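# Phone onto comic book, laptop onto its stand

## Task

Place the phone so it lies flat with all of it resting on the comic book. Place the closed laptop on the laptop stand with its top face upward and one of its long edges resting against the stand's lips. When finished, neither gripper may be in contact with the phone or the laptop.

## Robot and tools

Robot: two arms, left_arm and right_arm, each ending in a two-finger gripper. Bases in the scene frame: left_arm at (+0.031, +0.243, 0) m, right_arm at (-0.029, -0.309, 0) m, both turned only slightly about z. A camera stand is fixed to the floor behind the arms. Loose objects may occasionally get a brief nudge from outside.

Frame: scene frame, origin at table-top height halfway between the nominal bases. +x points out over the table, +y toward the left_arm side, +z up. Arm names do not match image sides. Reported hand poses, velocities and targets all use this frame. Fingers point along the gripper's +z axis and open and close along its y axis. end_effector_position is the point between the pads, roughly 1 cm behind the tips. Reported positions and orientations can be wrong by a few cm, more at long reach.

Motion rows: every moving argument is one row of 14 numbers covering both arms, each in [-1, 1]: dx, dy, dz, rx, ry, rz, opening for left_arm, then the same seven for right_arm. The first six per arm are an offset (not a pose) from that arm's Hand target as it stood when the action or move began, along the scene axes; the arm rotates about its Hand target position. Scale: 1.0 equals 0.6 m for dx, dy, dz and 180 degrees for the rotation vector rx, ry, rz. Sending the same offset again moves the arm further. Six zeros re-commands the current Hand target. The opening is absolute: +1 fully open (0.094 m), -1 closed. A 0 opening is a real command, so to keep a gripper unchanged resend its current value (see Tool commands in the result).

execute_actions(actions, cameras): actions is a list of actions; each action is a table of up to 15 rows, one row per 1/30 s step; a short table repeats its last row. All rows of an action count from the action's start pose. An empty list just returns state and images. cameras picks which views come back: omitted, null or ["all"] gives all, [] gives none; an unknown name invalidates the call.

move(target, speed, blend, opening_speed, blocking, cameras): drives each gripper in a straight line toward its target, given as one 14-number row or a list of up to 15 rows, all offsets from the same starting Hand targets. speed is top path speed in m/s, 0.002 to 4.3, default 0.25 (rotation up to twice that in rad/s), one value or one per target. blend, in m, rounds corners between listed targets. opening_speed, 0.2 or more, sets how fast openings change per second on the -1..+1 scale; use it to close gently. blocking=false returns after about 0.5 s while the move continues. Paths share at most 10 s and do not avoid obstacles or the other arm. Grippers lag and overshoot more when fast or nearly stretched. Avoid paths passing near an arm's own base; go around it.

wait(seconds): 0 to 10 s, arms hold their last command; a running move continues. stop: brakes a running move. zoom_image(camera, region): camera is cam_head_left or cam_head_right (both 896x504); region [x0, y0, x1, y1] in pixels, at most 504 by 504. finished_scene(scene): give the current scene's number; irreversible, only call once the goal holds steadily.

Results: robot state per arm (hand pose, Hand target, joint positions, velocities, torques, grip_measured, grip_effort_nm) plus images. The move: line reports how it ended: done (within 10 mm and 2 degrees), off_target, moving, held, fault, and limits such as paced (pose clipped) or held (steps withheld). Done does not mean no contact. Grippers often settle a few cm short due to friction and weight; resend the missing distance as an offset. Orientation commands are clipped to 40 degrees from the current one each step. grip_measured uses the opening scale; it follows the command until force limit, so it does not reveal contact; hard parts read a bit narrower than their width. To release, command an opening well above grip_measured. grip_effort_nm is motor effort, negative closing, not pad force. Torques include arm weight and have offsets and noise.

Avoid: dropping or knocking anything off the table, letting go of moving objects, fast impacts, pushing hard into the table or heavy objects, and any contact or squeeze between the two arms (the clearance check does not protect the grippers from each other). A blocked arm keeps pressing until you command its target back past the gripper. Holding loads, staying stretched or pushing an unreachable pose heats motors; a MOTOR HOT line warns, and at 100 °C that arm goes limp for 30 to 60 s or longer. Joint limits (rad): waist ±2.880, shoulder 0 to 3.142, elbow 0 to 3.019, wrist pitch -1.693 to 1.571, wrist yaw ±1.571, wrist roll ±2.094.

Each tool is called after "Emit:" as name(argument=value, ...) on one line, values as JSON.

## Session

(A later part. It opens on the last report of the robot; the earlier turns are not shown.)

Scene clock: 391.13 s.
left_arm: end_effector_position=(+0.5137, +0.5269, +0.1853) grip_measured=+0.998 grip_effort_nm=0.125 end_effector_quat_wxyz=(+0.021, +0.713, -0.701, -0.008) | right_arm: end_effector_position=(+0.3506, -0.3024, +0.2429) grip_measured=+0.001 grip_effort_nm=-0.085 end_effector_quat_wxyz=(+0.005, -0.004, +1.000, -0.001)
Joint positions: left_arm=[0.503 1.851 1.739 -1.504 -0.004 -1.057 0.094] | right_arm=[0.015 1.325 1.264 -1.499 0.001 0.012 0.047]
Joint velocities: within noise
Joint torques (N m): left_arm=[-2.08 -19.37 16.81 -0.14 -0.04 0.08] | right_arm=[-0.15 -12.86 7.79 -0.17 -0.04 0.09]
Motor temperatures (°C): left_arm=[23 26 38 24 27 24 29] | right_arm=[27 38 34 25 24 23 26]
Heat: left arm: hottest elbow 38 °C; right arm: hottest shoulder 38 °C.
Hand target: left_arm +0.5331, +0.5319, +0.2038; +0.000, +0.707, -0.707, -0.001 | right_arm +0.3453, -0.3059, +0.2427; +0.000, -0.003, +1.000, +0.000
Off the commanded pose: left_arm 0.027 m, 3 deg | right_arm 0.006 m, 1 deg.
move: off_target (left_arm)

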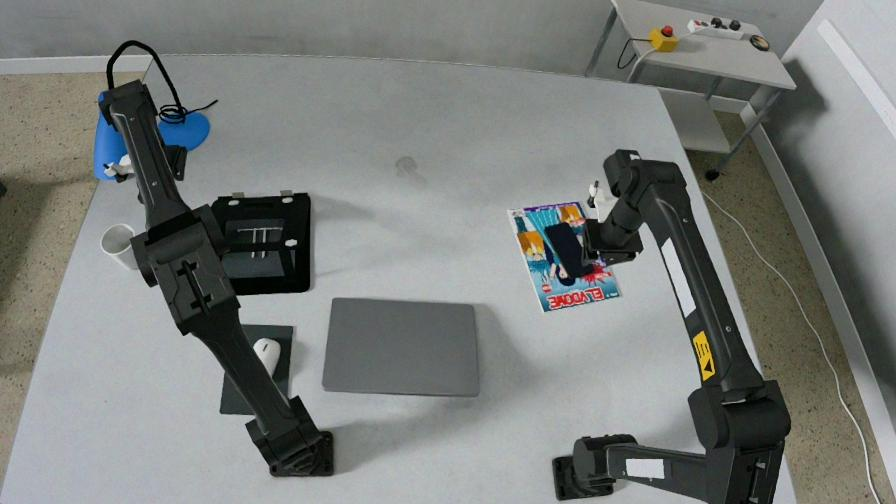

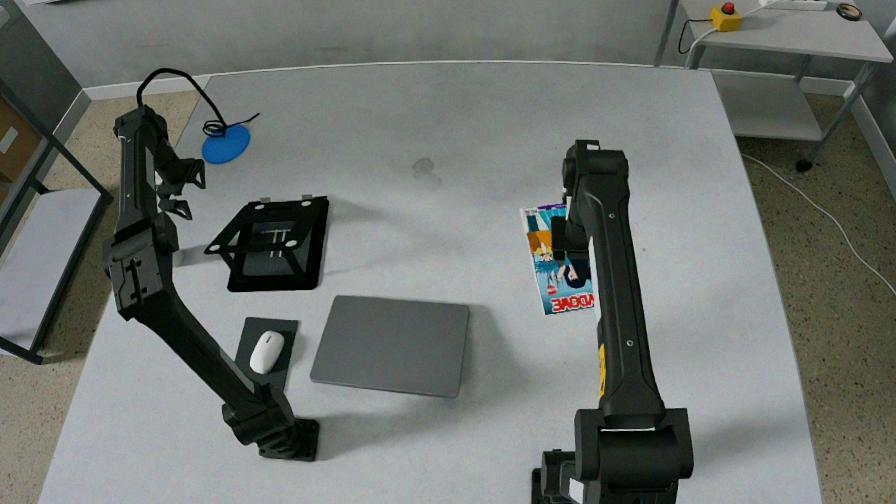

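Emit:
move(target=[[-0.03,0.01,0.0,0,0,0,1,0.0,0,0,0,0,0,0],[-0.03,0.01,-0.15,0,0,0,1,0.0,0,0,0,0,0,0]], speed=0.15)

Emit:
zoom_image(camera="cam_head_left", region=[60, 110, 310, 310])

Emit:
zoom_image(camera="cam_head_right", region=[80, 110, 330, 310])

Scene clock: 399.03 s.
left_arm: end_effector_position=(+0.5203, +0.5311, +0.1719) grip_measured=+0.998 grip_effort_nm=0.129 end_effector_quat_wxyz=(-0.041, +0.708, -0.705, +0.009) | right_arm: end_effector_position=(+0.3506, -0.3024, +0.2429) grip_measured=+0.001 grip_effort_nm=-0.085 end_effector_quat_wxyz=(+0.005, -0.004, +1.000, -0.001)
Joint positions: left_arm=[0.503 1.792 1.618 -1.312 -0.004 -1.042 0.094] | right_arm=[0.015 1.325 1.264 -1.499 0.001 0.012 0.047]
Joint velocities: within noise
Joint torques (N m): left_arm=[-0.44 -13.04 6.74 1.47 0.11 0.17] | right_arm=[-0.21 -12.81 7.8 -0.17 -0.03 0.1]
Motor temperatures (°C): left_arm=[23 26 40 24 27 24 29] | right_arm=[27 37 34 25 24 23 25]
Heat: left arm: hottest elbow 40 °C; right arm: hottest shoulder 37 °C.
Hand target: left_arm +0.5151, +0.5381, +0.1140; +0.000, +0.707, -0.707, -0.001 | right_arm +0.3453, -0.3059, +0.2427; +0.000, -0.003, +1.000, +0.000
Off the commanded pose: left_arm 0.059 m, 5 deg | right_arm 0.006 m, 1 deg.
move: off_target (left_arm)

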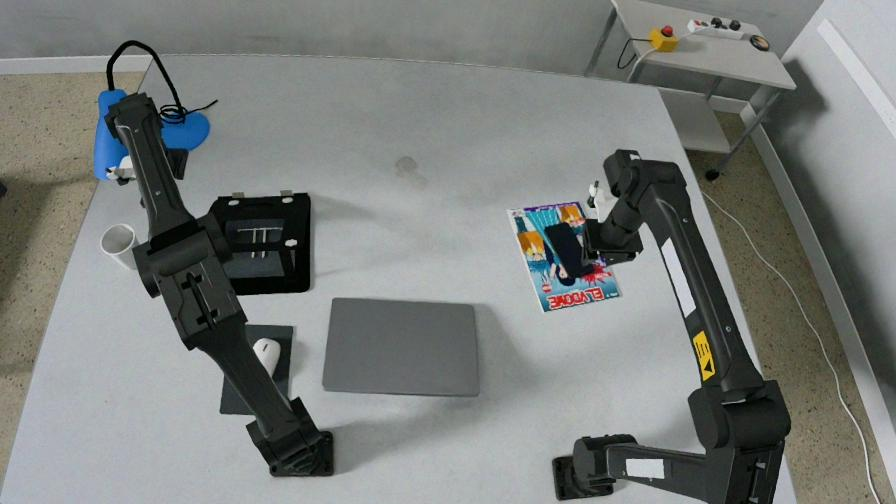

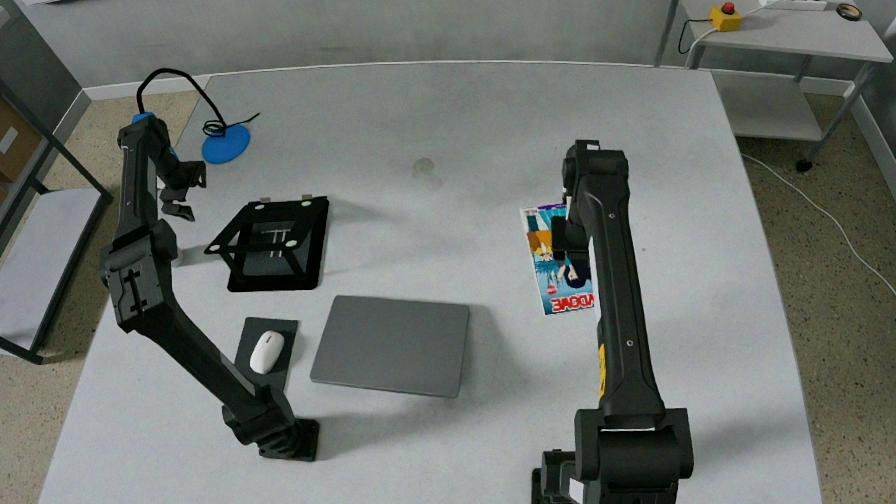

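Scaled by 2.016.

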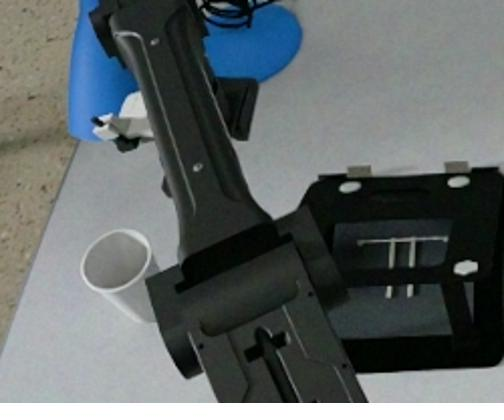

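Scaled by 2.016.

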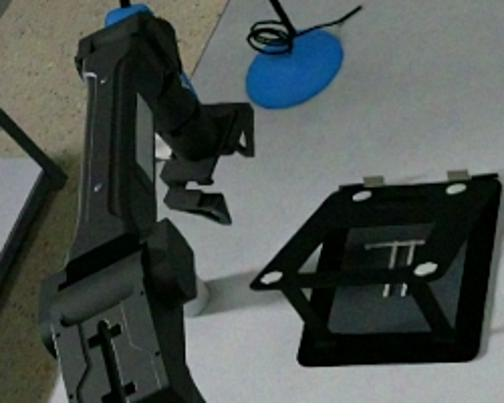

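Emit:
move(target=[[0.0,-0.02,0.2,0,0,0,1,0.0,0,0,0,0,0,0],[0,-0.11,0.22,0,0,-0.5,1,0.0,0,0,0,0,0,0],[-0.02,-0.12,0.18,0,0,-0.5,1,0.0,0,0,0,0,0,0]], speed=0.25)

Emit:
zoom_image(camera="cam_head_left", region=[80, 110, 330, 310])

Emit:
zoom_image(camera="cam_head_right", region=[100, 110, 350, 310])

Scene clock: 411.67 s.
left_arm: end_effector_position=(+0.5017, +0.4740, +0.2113) grip_measured=+0.998 grip_effort_nm=0.115 end_effector_quat_wxyz=(-0.014, -0.011, +1.000, -0.005) | right_arm: end_effector_position=(+0.3506, -0.3024, +0.2429) grip_measured=+0.001 grip_effort_nm=-0.081 end_effector_quat_wxyz=(+0.005, -0.004, +1.000, -0.001)
Joint positions: left_arm=[0.428 1.738 1.65 -1.513 -0.003 0.433 0.094] | right_arm=[0.015 1.325 1.264 -1.499 0.001 0.012 0.047]
Joint velocities: within noise
Joint torques (N m): left_arm=[-2.02 -20.84 9.43 0.73 0.15 0.11] | right_arm=[-0.15 -12.86 7.8 -0.18 -0.04 0.09]
Motor temperatures (°C): left_arm=[23 27 39 24 27 24 29] | right_arm=[27 37 34 25 24 23 25]
Heat: left arm: hottest elbow 39 °C; right arm: hottest shoulder 37 °C.
Hand target: left_arm +0.5030, +0.4660, +0.2219; +0.001, +0.000, +1.000, +0.000 | right_arm +0.3453, -0.3059, +0.2427; +0.000, -0.003, +1.000, +0.000
Off the commanded pose: left_arm 0.013 m, 2 deg | right_arm 0.006 m, 1 deg.
move: off_target (left_arm)

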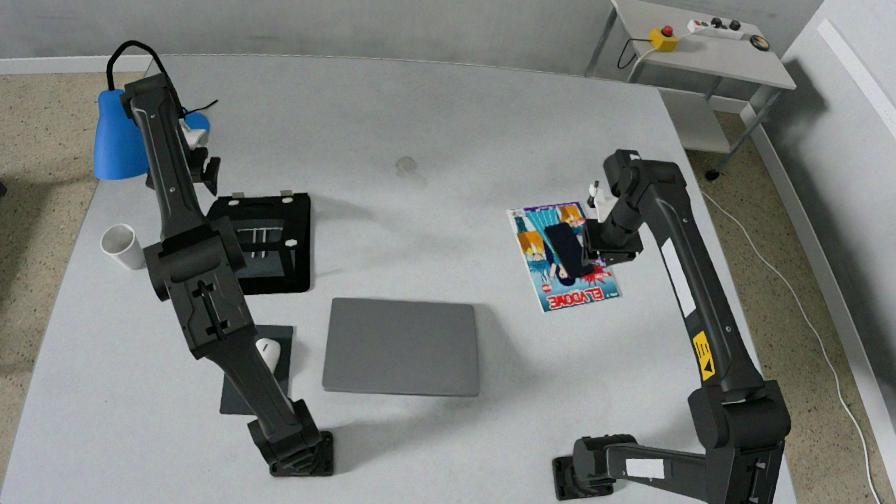

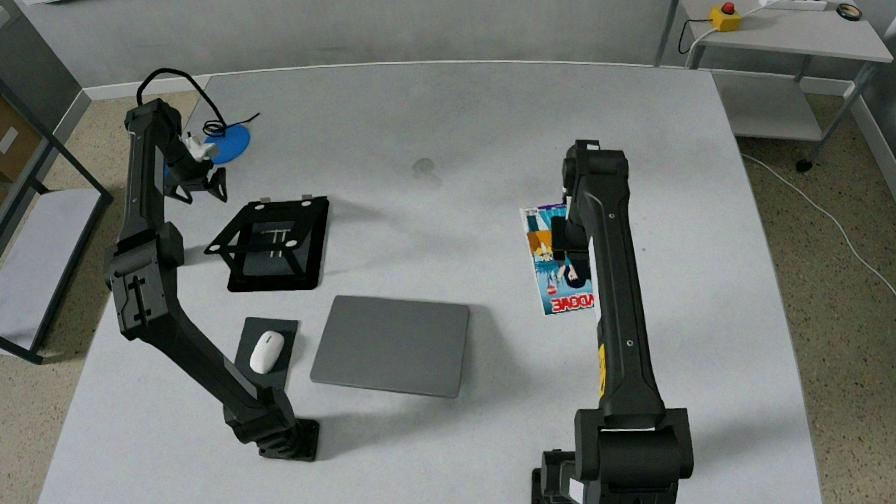

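Scaled by 2.016.

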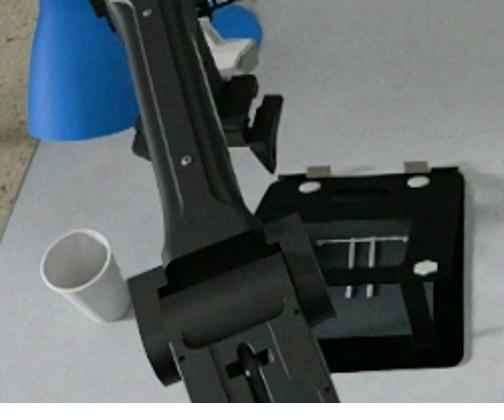

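Scaled by 2.016.

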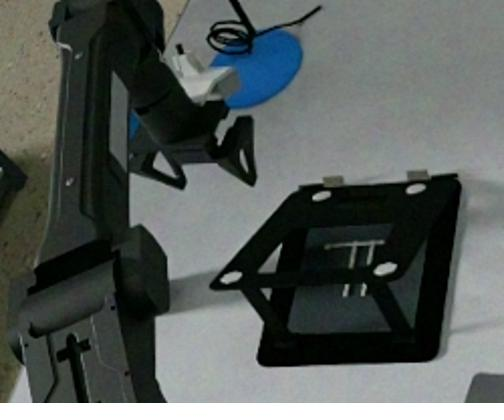

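Emit:
move(target=[[-0.058,-0.025,0,0,0,0,1,0.0,0,0,0,0,0,0],[-0.058,-0.025,-0.17,0,0,0,1,0.0,0,0,0,0,0,0]], speed=0.12)

Emit:
zoom_image(camera="cam_head_left", region=[130, 150, 330, 310])

Emit:
zoom_image(camera="cam_head_right", region=[150, 150, 350, 310])

Scene clock: 422.87 s.
left_arm: end_effector_position=(+0.4650, +0.4560, +0.1241) grip_measured=+0.998 grip_effort_nm=0.120 end_effector_quat_wxyz=(-0.001, -0.010, +1.000, +0.001) | right_arm: end_effector_position=(+0.3506, -0.3024, +0.2429) grip_measured=+0.001 grip_effort_nm=-0.081 end_effector_quat_wxyz=(+0.005, -0.004, +1.000, -0.001)
Joint positions: left_arm=[0.428 1.664 1.319 -1.227 -0.003 0.436 0.094] | right_arm=[0.015 1.325 1.264 -1.499 0.001 0.012 0.047]
Joint velocities: within noise
Joint torques (N m): left_arm=[-2.26 -16.03 9.13 1.03 0.1 0.11] | right_arm=[-0.15 -12.81 7.79 -0.14 -0.04 0.09]
Motor temperatures (°C): left_arm=[23 28 38 24 27 24 29] | right_arm=[27 36 34 25 24 23 25]
Heat: left arm: hottest elbow 38 °C; right arm: hottest shoulder 36 °C.
Hand target: left_arm +0.4682, +0.4510, +0.1198; +0.000, +0.000, +1.000, +0.000 | right_arm +0.3453, -0.3059, +0.2427; +0.000, -0.003, +1.000, +0.000
Off the commanded pose: left_arm 0.007 m, 1 deg | right_arm 0.006 m, 1 deg.
move: done

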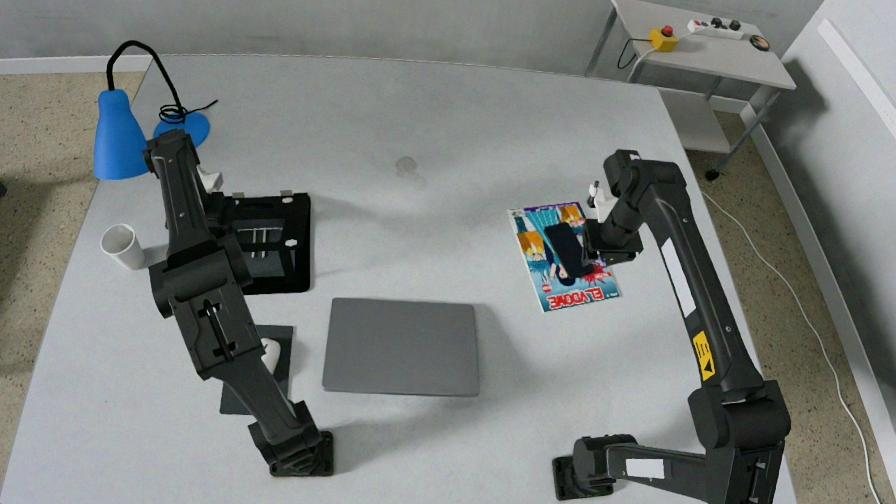

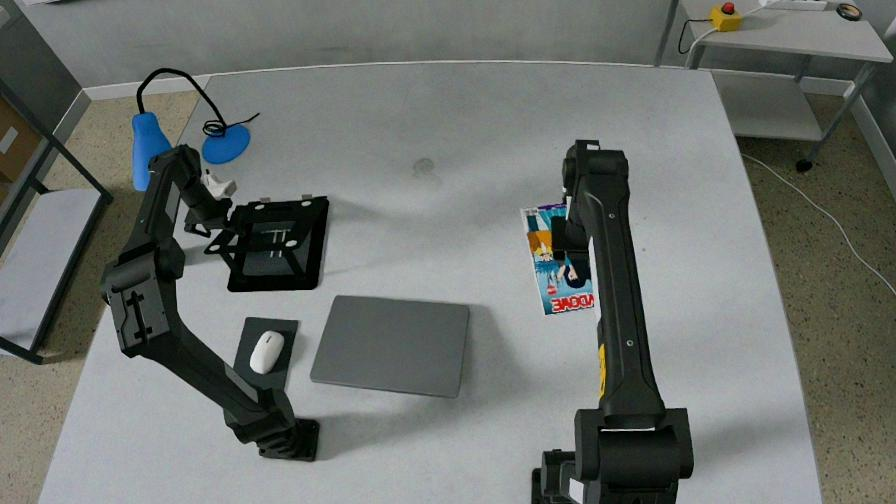

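Scaled by 2.520.

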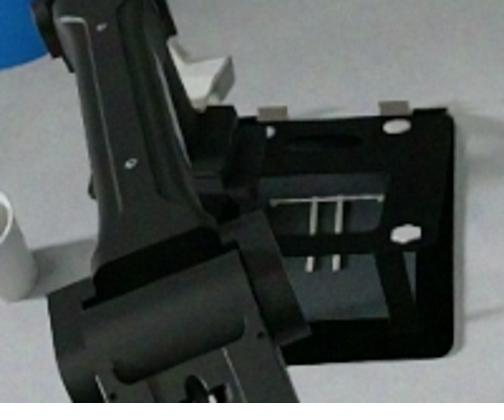

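Scaled by 2.520.

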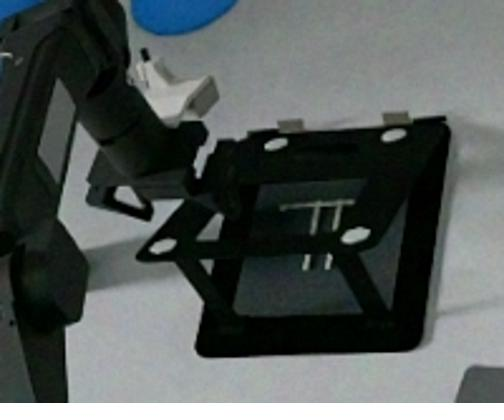

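Emit:
zoom_image(camera="cam_head_left", region=[185, 175, 285, 275])

Emit:
zoom_image(camera="cam_head_right", region=[180, 175, 280, 275])

Scaled by 5.040.

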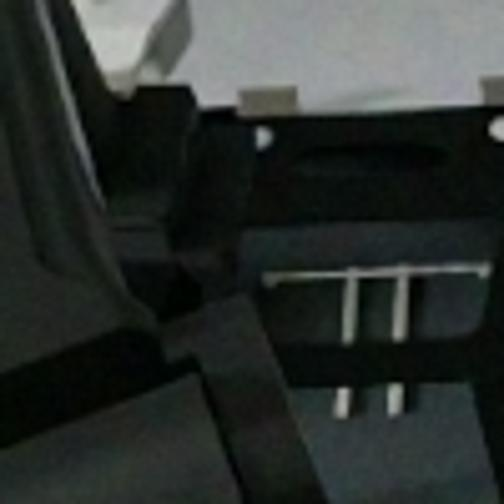

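Scaled by 5.040.

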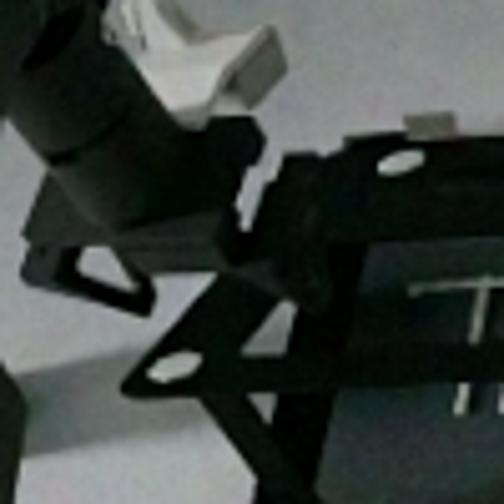

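Emit:
move(target=[0,0,-0.04,0,0,0,1,0.0,0,0,0,0,0,0], speed=0.06)

Emit:
zoom_image(camera="cam_head_left", region=[185, 175, 285, 275])

Emit:
zoom_image(camera="cam_head_right", region=[180, 175, 280, 275])

Scene clock: 430.37 s.
left_arm: end_effector_position=(+0.4660, +0.4565, +0.1030) grip_measured=+0.998 grip_effort_nm=0.120 end_effector_quat_wxyz=(+0.002, -0.010, +1.000, +0.003) | right_arm: end_effector_position=(+0.3506, -0.3024, +0.2429) grip_measured=+0.001 grip_effort_nm=-0.081 end_effector_quat_wxyz=(+0.005, -0.004, +1.000, -0.001)
Joint positions: left_arm=[0.428 1.683 1.284 -1.166 -0.003 0.437 0.094] | right_arm=[0.015 1.325 1.264 -1.499 0.001 0.012 0.047]
Joint velocities: within noise
Joint torques (N m): left_arm=[-2.2 -15.15 8.9 0.81 0.09 0.1] | right_arm=[-0.21 -12.75 7.8 -0.18 -0.04 0.1]
Motor temperatures (°C): left_arm=[23 28 37 24 27 24 29] | right_arm=[27 36 34 25 24 23 25]
Heat: left arm: hottest elbow 37 °C; right arm: hottest shoulder 36 °C.
Hand target: left_arm +0.4683, +0.4510, +0.0958; +0.000, +0.000, +1.000, +0.000 | right_arm +0.3453, -0.3059, +0.2427; +0.000, -0.003, +1.000, +0.000
Off the commanded pose: left_arm 0.009 m, 1 deg | right_arm 0.006 m, 1 deg.
move: done

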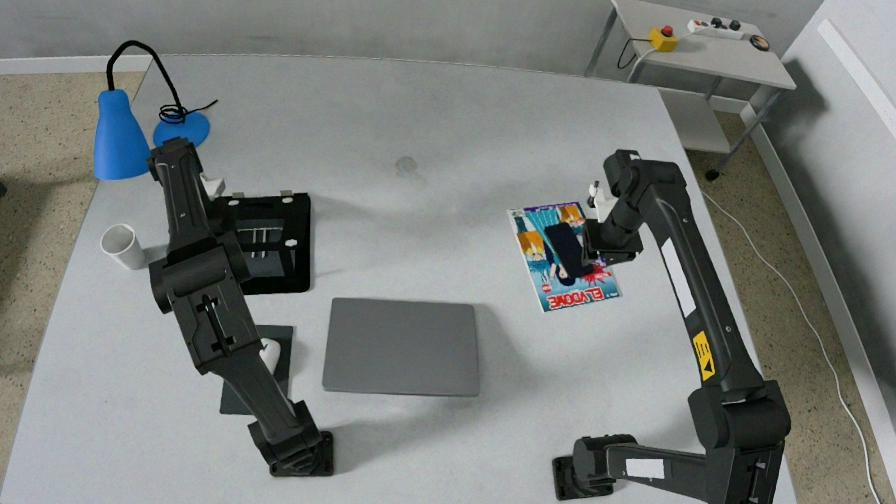

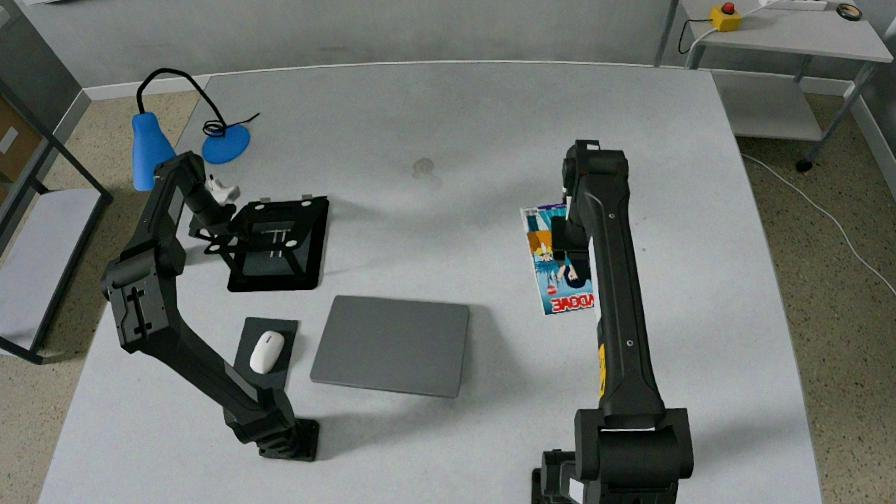

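Scaled by 5.040.

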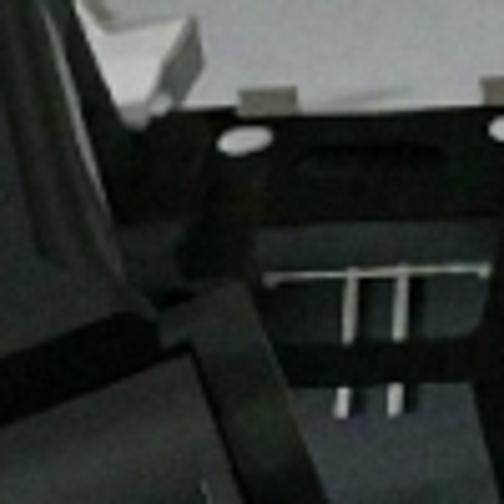

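Scaled by 5.040.

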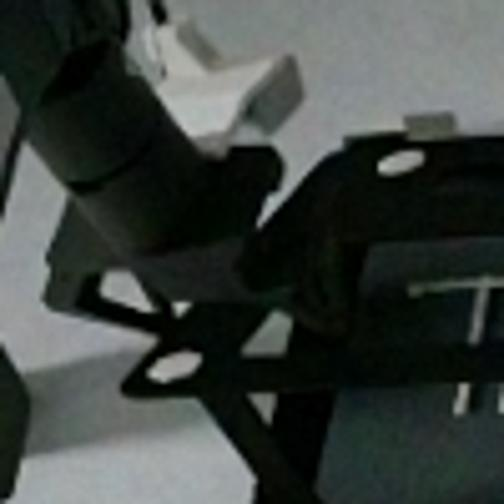

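Emit:
move(target=[0,0,0,0,0,0,-0.4,0.0,0,0,0,0,0,0], opening_speed=0.5)

Emit:
zoom_image(camera="cam_head_left", region=[180, 150, 330, 310])

Emit:
zoom_image(camera="cam_head_right", region=[180, 150, 330, 310])

Scene clock: 435.53 s.
left_arm: end_effector_position=(+0.4669, +0.4580, +0.1030) grip_measured=+0.072 grip_effort_nm=-1.009 end_effector_quat_wxyz=(+0.003, -0.013, +1.000, +0.006) | right_arm: end_effector_position=(+0.3506, -0.3024, +0.2429) grip_measured=+0.001 grip_effort_nm=-0.081 end_effector_quat_wxyz=(+0.005, -0.004, +1.000, -0.001)
Joint positions: left_arm=[0.428 1.683 1.284 -1.161 -0.009 0.431 0.05] | right_arm=[0.015 1.325 1.264 -1.499 0.001 0.012 0.047]
Joint velocities: within noise
Joint torques (N m): left_arm=[-2.14 -16.09 8.91 0.47 0.31 0.18] | right_arm=[-0.09 -12.75 7.8 -0.16 -0.04 0.09]
Motor temperatures (°C): left_arm=[23 28 37 24 27 24 29] | right_arm=[27 36 34 25 24 23 25]
Heat: left arm: hottest elbow 37 °C; right arm: hottest shoulder 36 °C.
Hand target: left_arm +0.4683, +0.4510, +0.0959; +0.000, +0.000, +1.000, +0.000 | right_arm +0.3453, -0.3059, +0.2427; +0.000, -0.003, +1.000, +0.000
Off the commanded pose: left_arm 0.010 m, 2 deg | right_arm 0.006 m, 1 deg.
move: done

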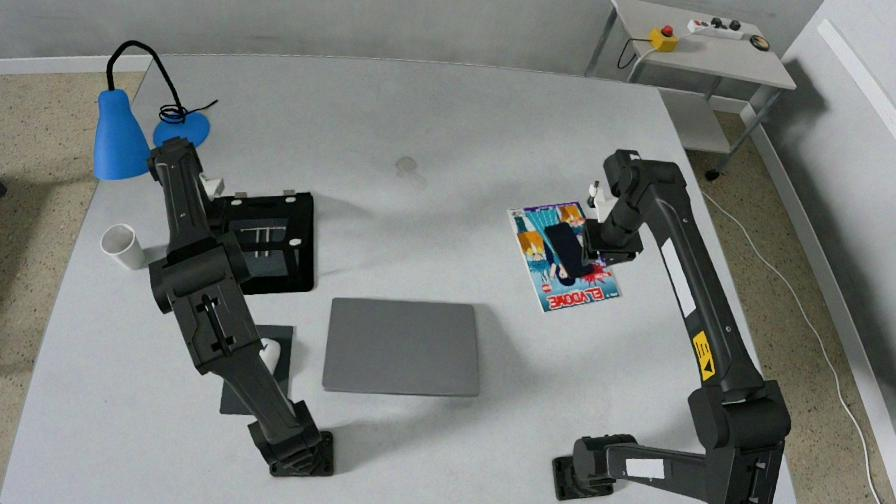

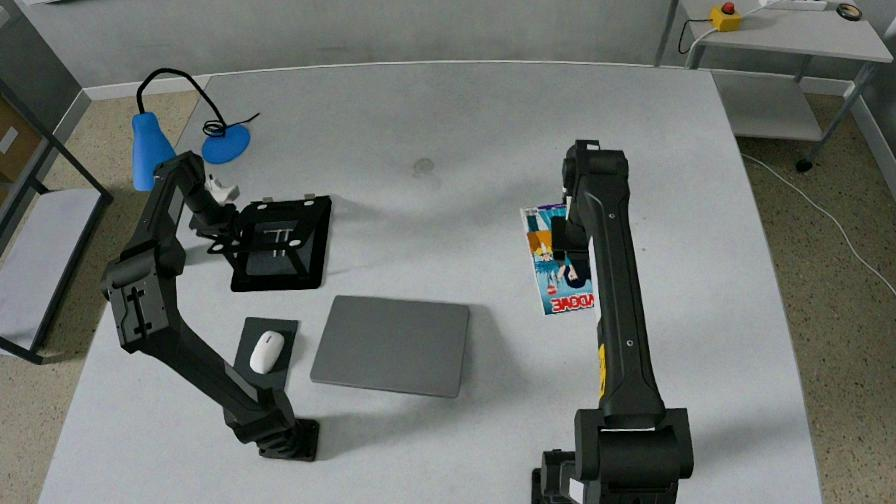

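Scaled by 3.150.

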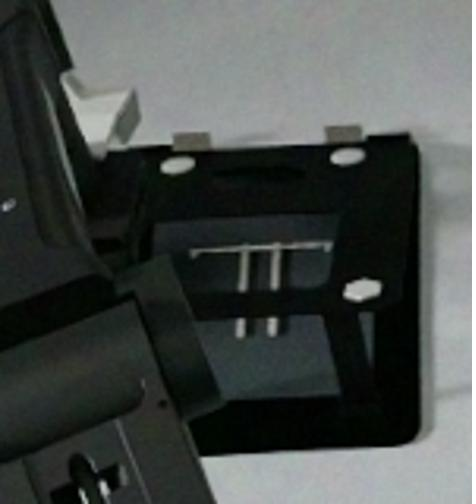

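Scaled by 3.150.

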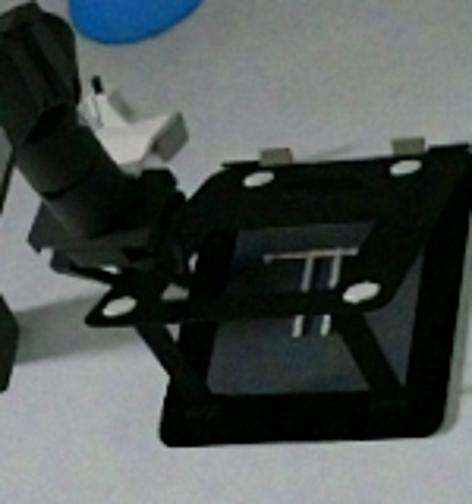

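Emit:
move(target=[[0.08,0.0,0.0,0,0,0,-0.4,0.0,0,0,0,0,0,0],[0.09,-0.25,0.0,0,0,0,-0.4,0.0,0,0,0,0,0,0]], speed=0.1, blend=0.02)

Emit:
zoom_image(camera="cam_head_left", region=[180, 150, 430, 350])

Scene clock: 442.33 s.
left_arm: end_effector_position=(+0.5240, +0.3220, +0.1022) grip_measured=+0.071 grip_effort_nm=-1.004 end_effector_quat_wxyz=(+0.002, -0.015, +1.000, +0.007) | right_arm: end_effector_position=(+0.3506, -0.3024, +0.2429) grip_measured=+0.001 grip_effort_nm=-0.081 end_effector_quat_wxyz=(+0.005, -0.004, +1.000, -0.001)
Joint positions: left_arm=[0.127 1.719 1.33 -1.176 -0.013 0.126 0.05] | right_arm=[0.015 1.325 1.264 -1.499 0.001 0.012 0.047]
Joint velocities: within noise
Joint torques (N m): left_arm=[-3.96 -17.14 7.75 0.72 0.41 0] | right_arm=[-0.15 -12.81 7.77 -0.17 -0.04 0.09]
Motor temperatures (°C): left_arm=[23 28 36 24 27 24 29] | right_arm=[27 36 34 25 24 23 25]
Heat: left arm: hottest elbow 36 °C; right arm: hottest shoulder 36 °C.
Hand target: left_arm +0.5224, +0.3010, +0.0959; +0.001, +0.000, +1.000, +0.000 | right_arm +0.3453, -0.3059, +0.2427; +0.000, -0.003, +1.000, +0.000
Off the commanded pose: left_arm 0.022 m, 2 deg | right_arm 0.006 m, 1 deg.
move: off_target (left_arm)

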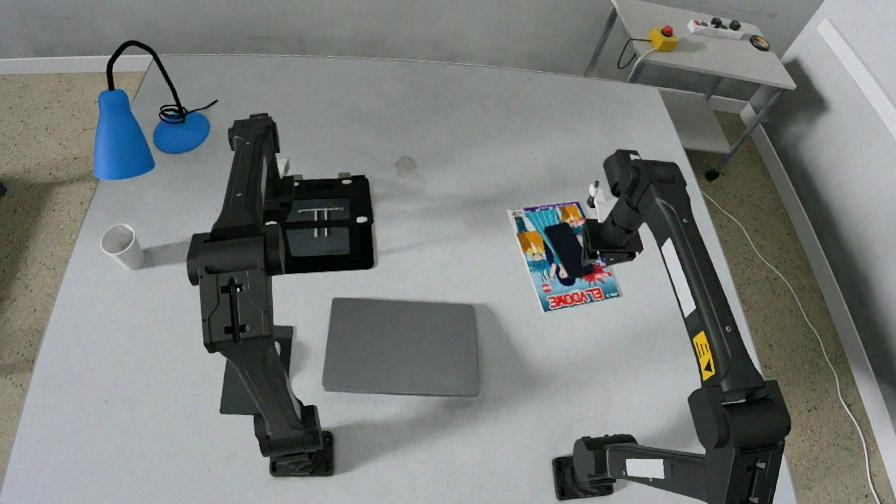

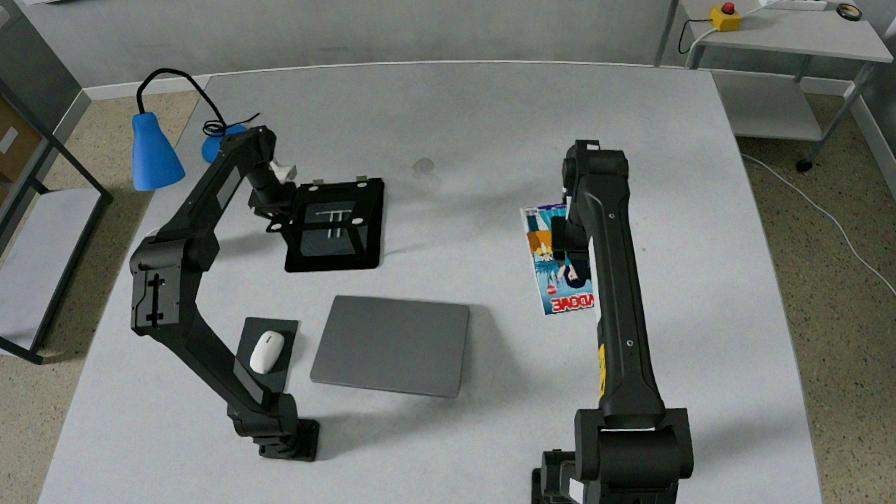

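Scaled by 2.016.

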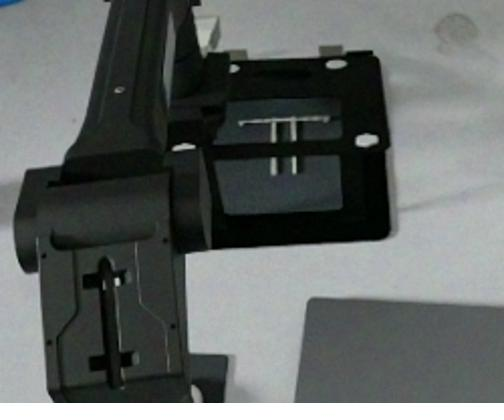

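Emit:
move(target=[[-0.03,-0.26,0.0,0,0,0,-0.4,0.0,-0.05,0,0,0,0,0]], speed=0.1)

Emit:
zoom_image(camera="cam_head_left", region=[230, 150, 480, 350])

Emit:
zoom_image(camera="cam_head_right", region=[230, 150, 480, 350])

Scene clock: 448.67 s.
left_arm: end_effector_position=(+0.5098, +0.1639, +0.1019) grip_measured=+0.071 grip_effort_nm=-1.009 end_effector_quat_wxyz=(+0.003, -0.020, +1.000, +0.004) | right_arm: end_effector_position=(+0.3500, -0.3317, +0.2429) grip_measured=+0.001 grip_effort_nm=-0.081 end_effector_quat_wxyz=(+0.005, -0.005, +1.000, -0.001)
Joint positions: left_arm=[-0.194 1.686 1.285 -1.165 -0.009 -0.205 0.05] | right_arm=[-0.062 1.325 1.264 -1.499 0.001 -0.068 0.047]
Joint velocities: within noise
Joint torques (N m): left_arm=[-4.42 -16.09 8.32 0.73 0.31 0.01] | right_arm=[-0.32 -12.57 7.98 -0.17 -0.04 0.06]
Motor temperatures (°C): left_arm=[23 29 36 24 27 24 29] | right_arm=[27 36 34 25 24 23 25]
Heat: left arm: hottest elbow 36 °C; right arm: hottest shoulder 36 °C.
Hand target: left_arm +0.5043, +0.1450, +0.0958; +0.000, +0.000, +1.000, +0.000 | right_arm +0.3453, -0.3358, +0.2427; +0.000, -0.003, +1.000, +0.000
Off the commanded pose: left_arm 0.021 m, 2 deg | right_arm 0.006 m, 1 deg.
move: off_target (left_arm)

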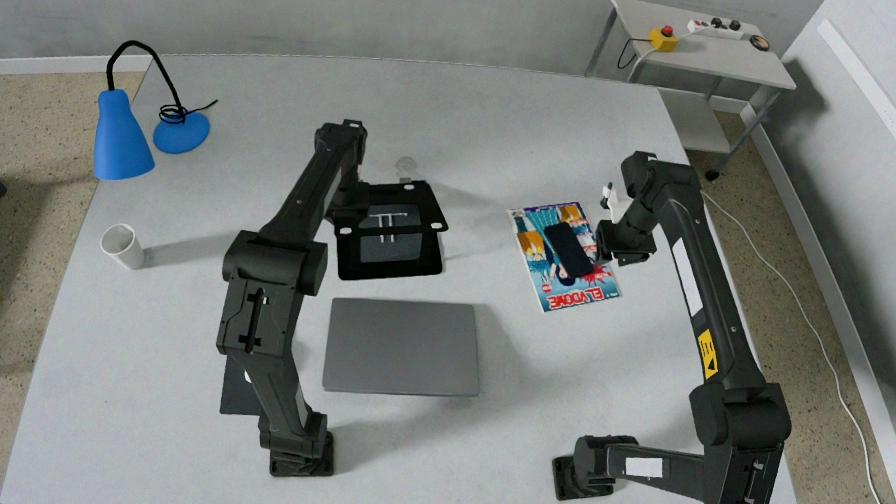

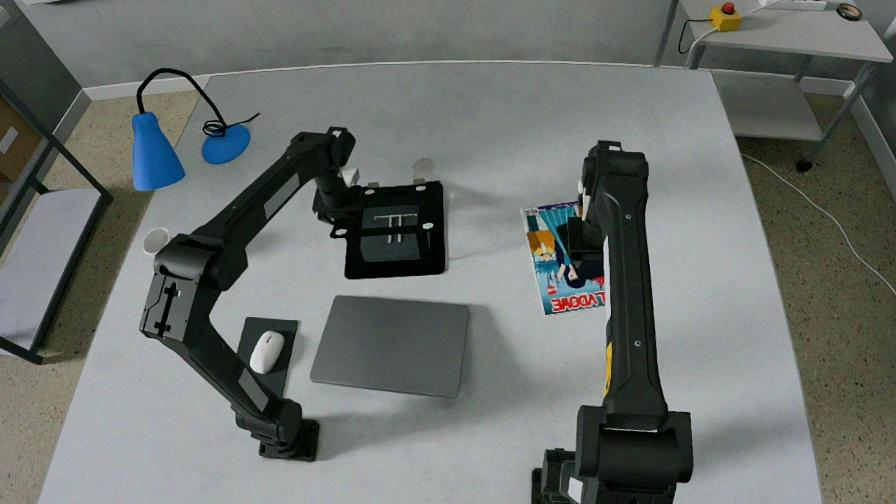

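Scaled by 2.016.

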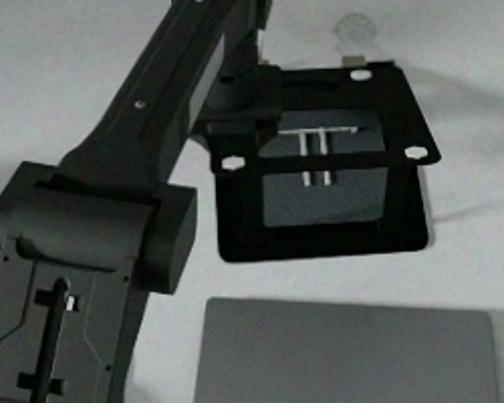

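Scaled by 2.016.

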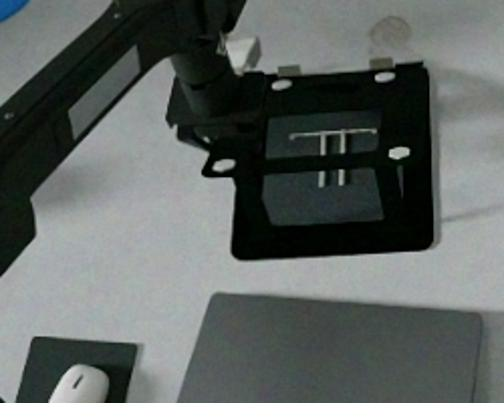

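Emit:
move(target=[[0.0,-0.04,0.0,0,0,-0.028,-0.4,0.0,0,0,0,0,0,0]], speed=0.08)

Emit:
zoom_image(camera="cam_head_left", region=[230, 150, 480, 350])

Scene clock: 454.87 s.
left_arm: end_effector_position=(+0.5058, +0.1422, +0.1019) grip_measured=+0.071 grip_effort_nm=-1.013 end_effector_quat_wxyz=(+0.003, +0.003, +1.000, +0.004) | right_arm: end_effector_position=(+0.3500, -0.3317, +0.2429) grip_measured=+0.001 grip_effort_nm=-0.081 end_effector_quat_wxyz=(+0.005, -0.006, +1.000, -0.001)
Joint positions: left_arm=[-0.24 1.686 1.285 -1.165 -0.009 -0.206 0.05] | right_arm=[-0.062 1.325 1.264 -1.499 0.001 -0.068 0.047]
Joint velocities: within noise
Joint torques (N m): left_arm=[-4.89 -15.44 9.95 0.64 0.32 0.38] | right_arm=[-0.32 -12.51 7.95 -0.16 -0.04 0.09]
Motor temperatures (°C): left_arm=[23 29 36 24 27 24 29] | right_arm=[27 35 34 25 24 23 25]
Heat: left arm: hottest elbow 36 °C; right arm: hottest shoulder 35 °C.
Hand target: left_arm +0.5043, +0.1211, +0.0958; +0.000, +0.044, +0.999, +0.000 | right_arm +0.3453, -0.3358, +0.2427; +0.000, -0.003, +1.000, +0.000
Off the commanded pose: left_arm 0.022 m, 5 deg | right_arm 0.006 m, 1 deg.
move: off_target (left_arm)

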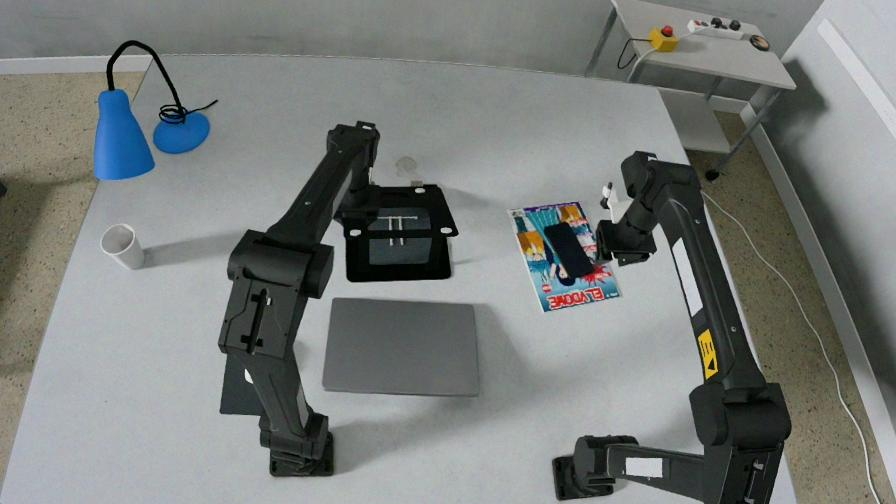

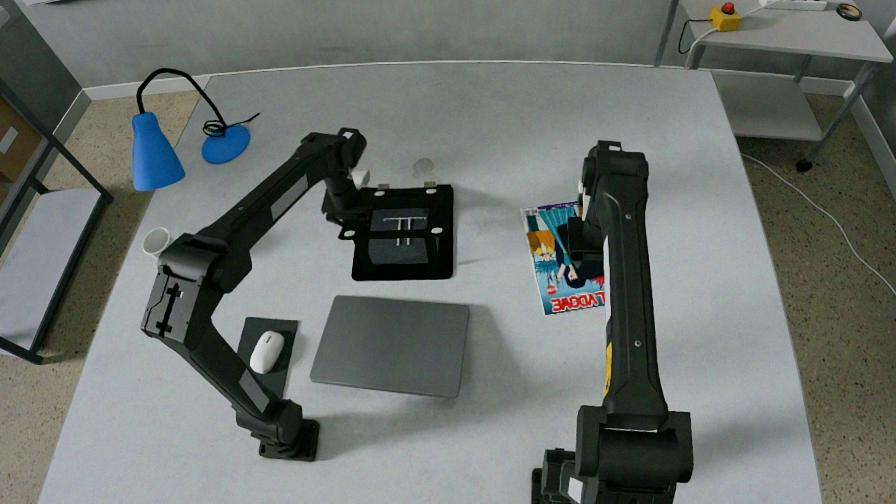

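Scaled by 2.016.

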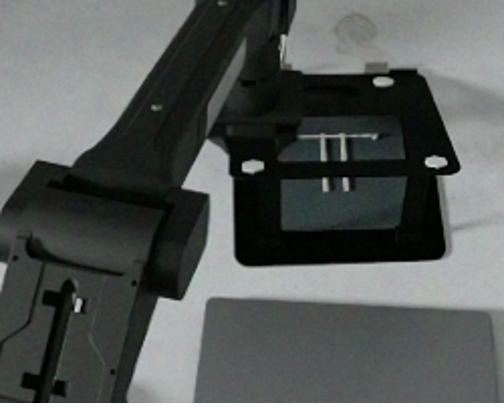

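Emit:
move(target=[[0,0,0,0,0,0,1,0,0,0,0,0,0,0],[0,0,0.275,0,0,0,1,0,0,0,0,0,0,0],[-0.207,0.348,0.207,0,0,0.472,1,-0.092,0.193,-0.067,0,0,0.5,0],[-0.365,0.265,0.007,0,0,0.472,1,-0.125,0.26,-0.238,0,0,0.5,1]], speed=0.25, blend=[0,0.02,0.02,0])

Emit:
zoom_image(camera="cam_head_left", region=[230, 150, 560, 450])

Emit:
zoom_image(camera="cam_head_right", region=[230, 150, 560, 450])

Scene clock: 486.70 s.
left_arm: end_effector_position=(+0.2852, +0.2839, +0.0999) grip_measured=+0.998 grip_effort_nm=0.125 end_effector_quat_wxyz=(-0.008, -0.645, +0.764, +0.005) | right_arm: end_effector_position=(+0.2736, -0.1830, +0.1087) grip_measured=+0.998 grip_effort_nm=0.066 end_effector_quat_wxyz=(-0.007, +0.707, -0.707, +0.003)
Joint positions: left_arm=[0.133 1.103 0.695 -1.181 0 -1.24 0.094] | right_arm=[0.392 1.272 0.851 -1.135 -0.001 -1.175 0.094]
Joint velocities: within noise
Joint torques (N m): left_arm=[-2.73 -8 8.54 0.83 -0.06 -0.02] | right_arm=[1.49 -8.76 6.82 0.5 -0.05 0.22]
Motor temperatures (°C): left_arm=[23 28 36 24 27 24 29] | right_arm=[27 35 35 25 24 23 25]
Heat: left arm: hottest elbow 36 °C; right arm: hottest shoulder 35 °C.
Hand target: left_arm +0.2854, +0.2801, +0.1001; +0.000, -0.642, +0.766, +0.001 | right_arm +0.2703, -0.1798, +0.0999; +0.000, +0.709, -0.705, +0.000
Off the commanded pose: left_arm 0.004 m, 1 deg | right_arm 0.010 m, 1 deg.
move: done

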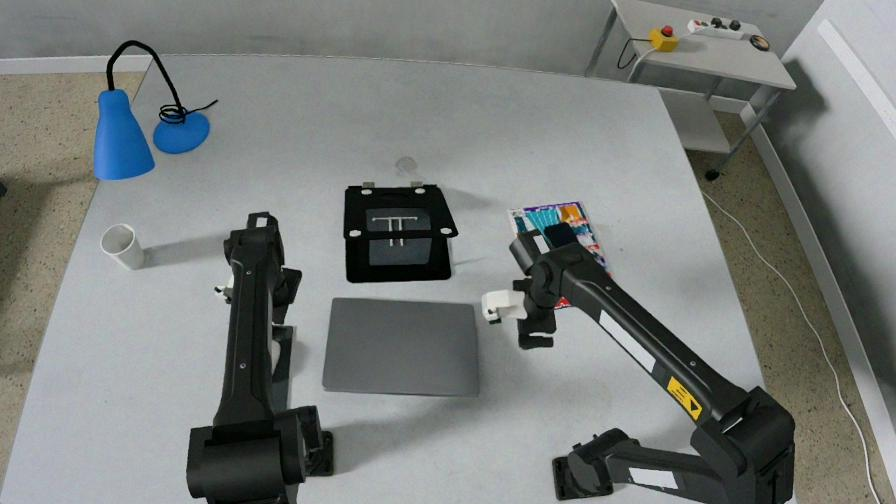

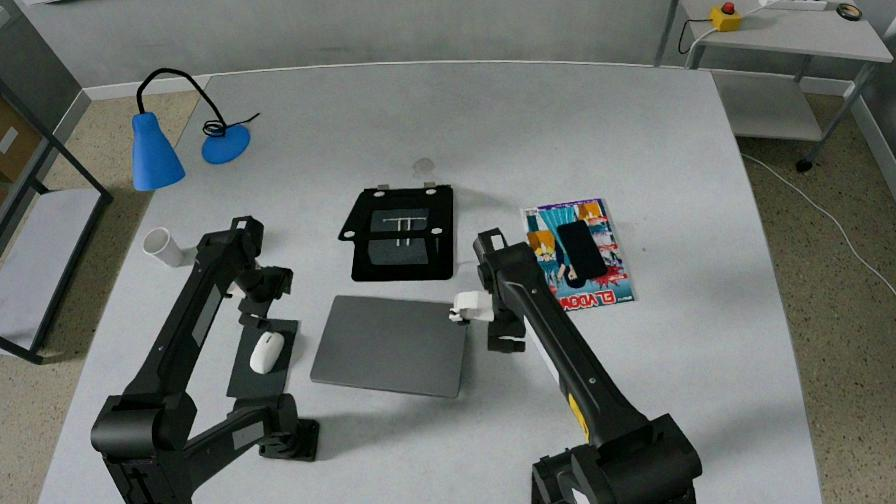

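Scaled by 1.527.

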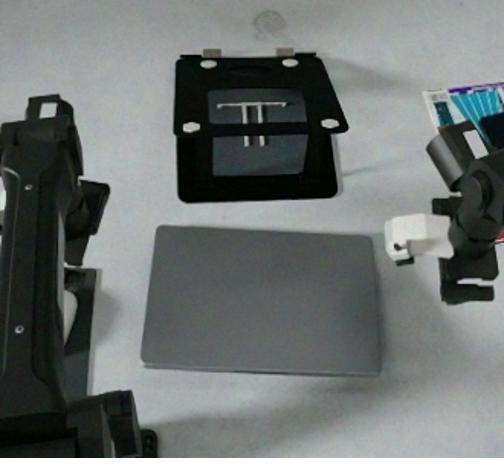

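Scaled by 1.527.

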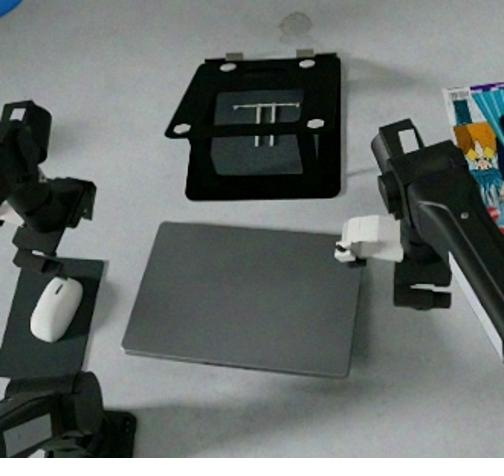

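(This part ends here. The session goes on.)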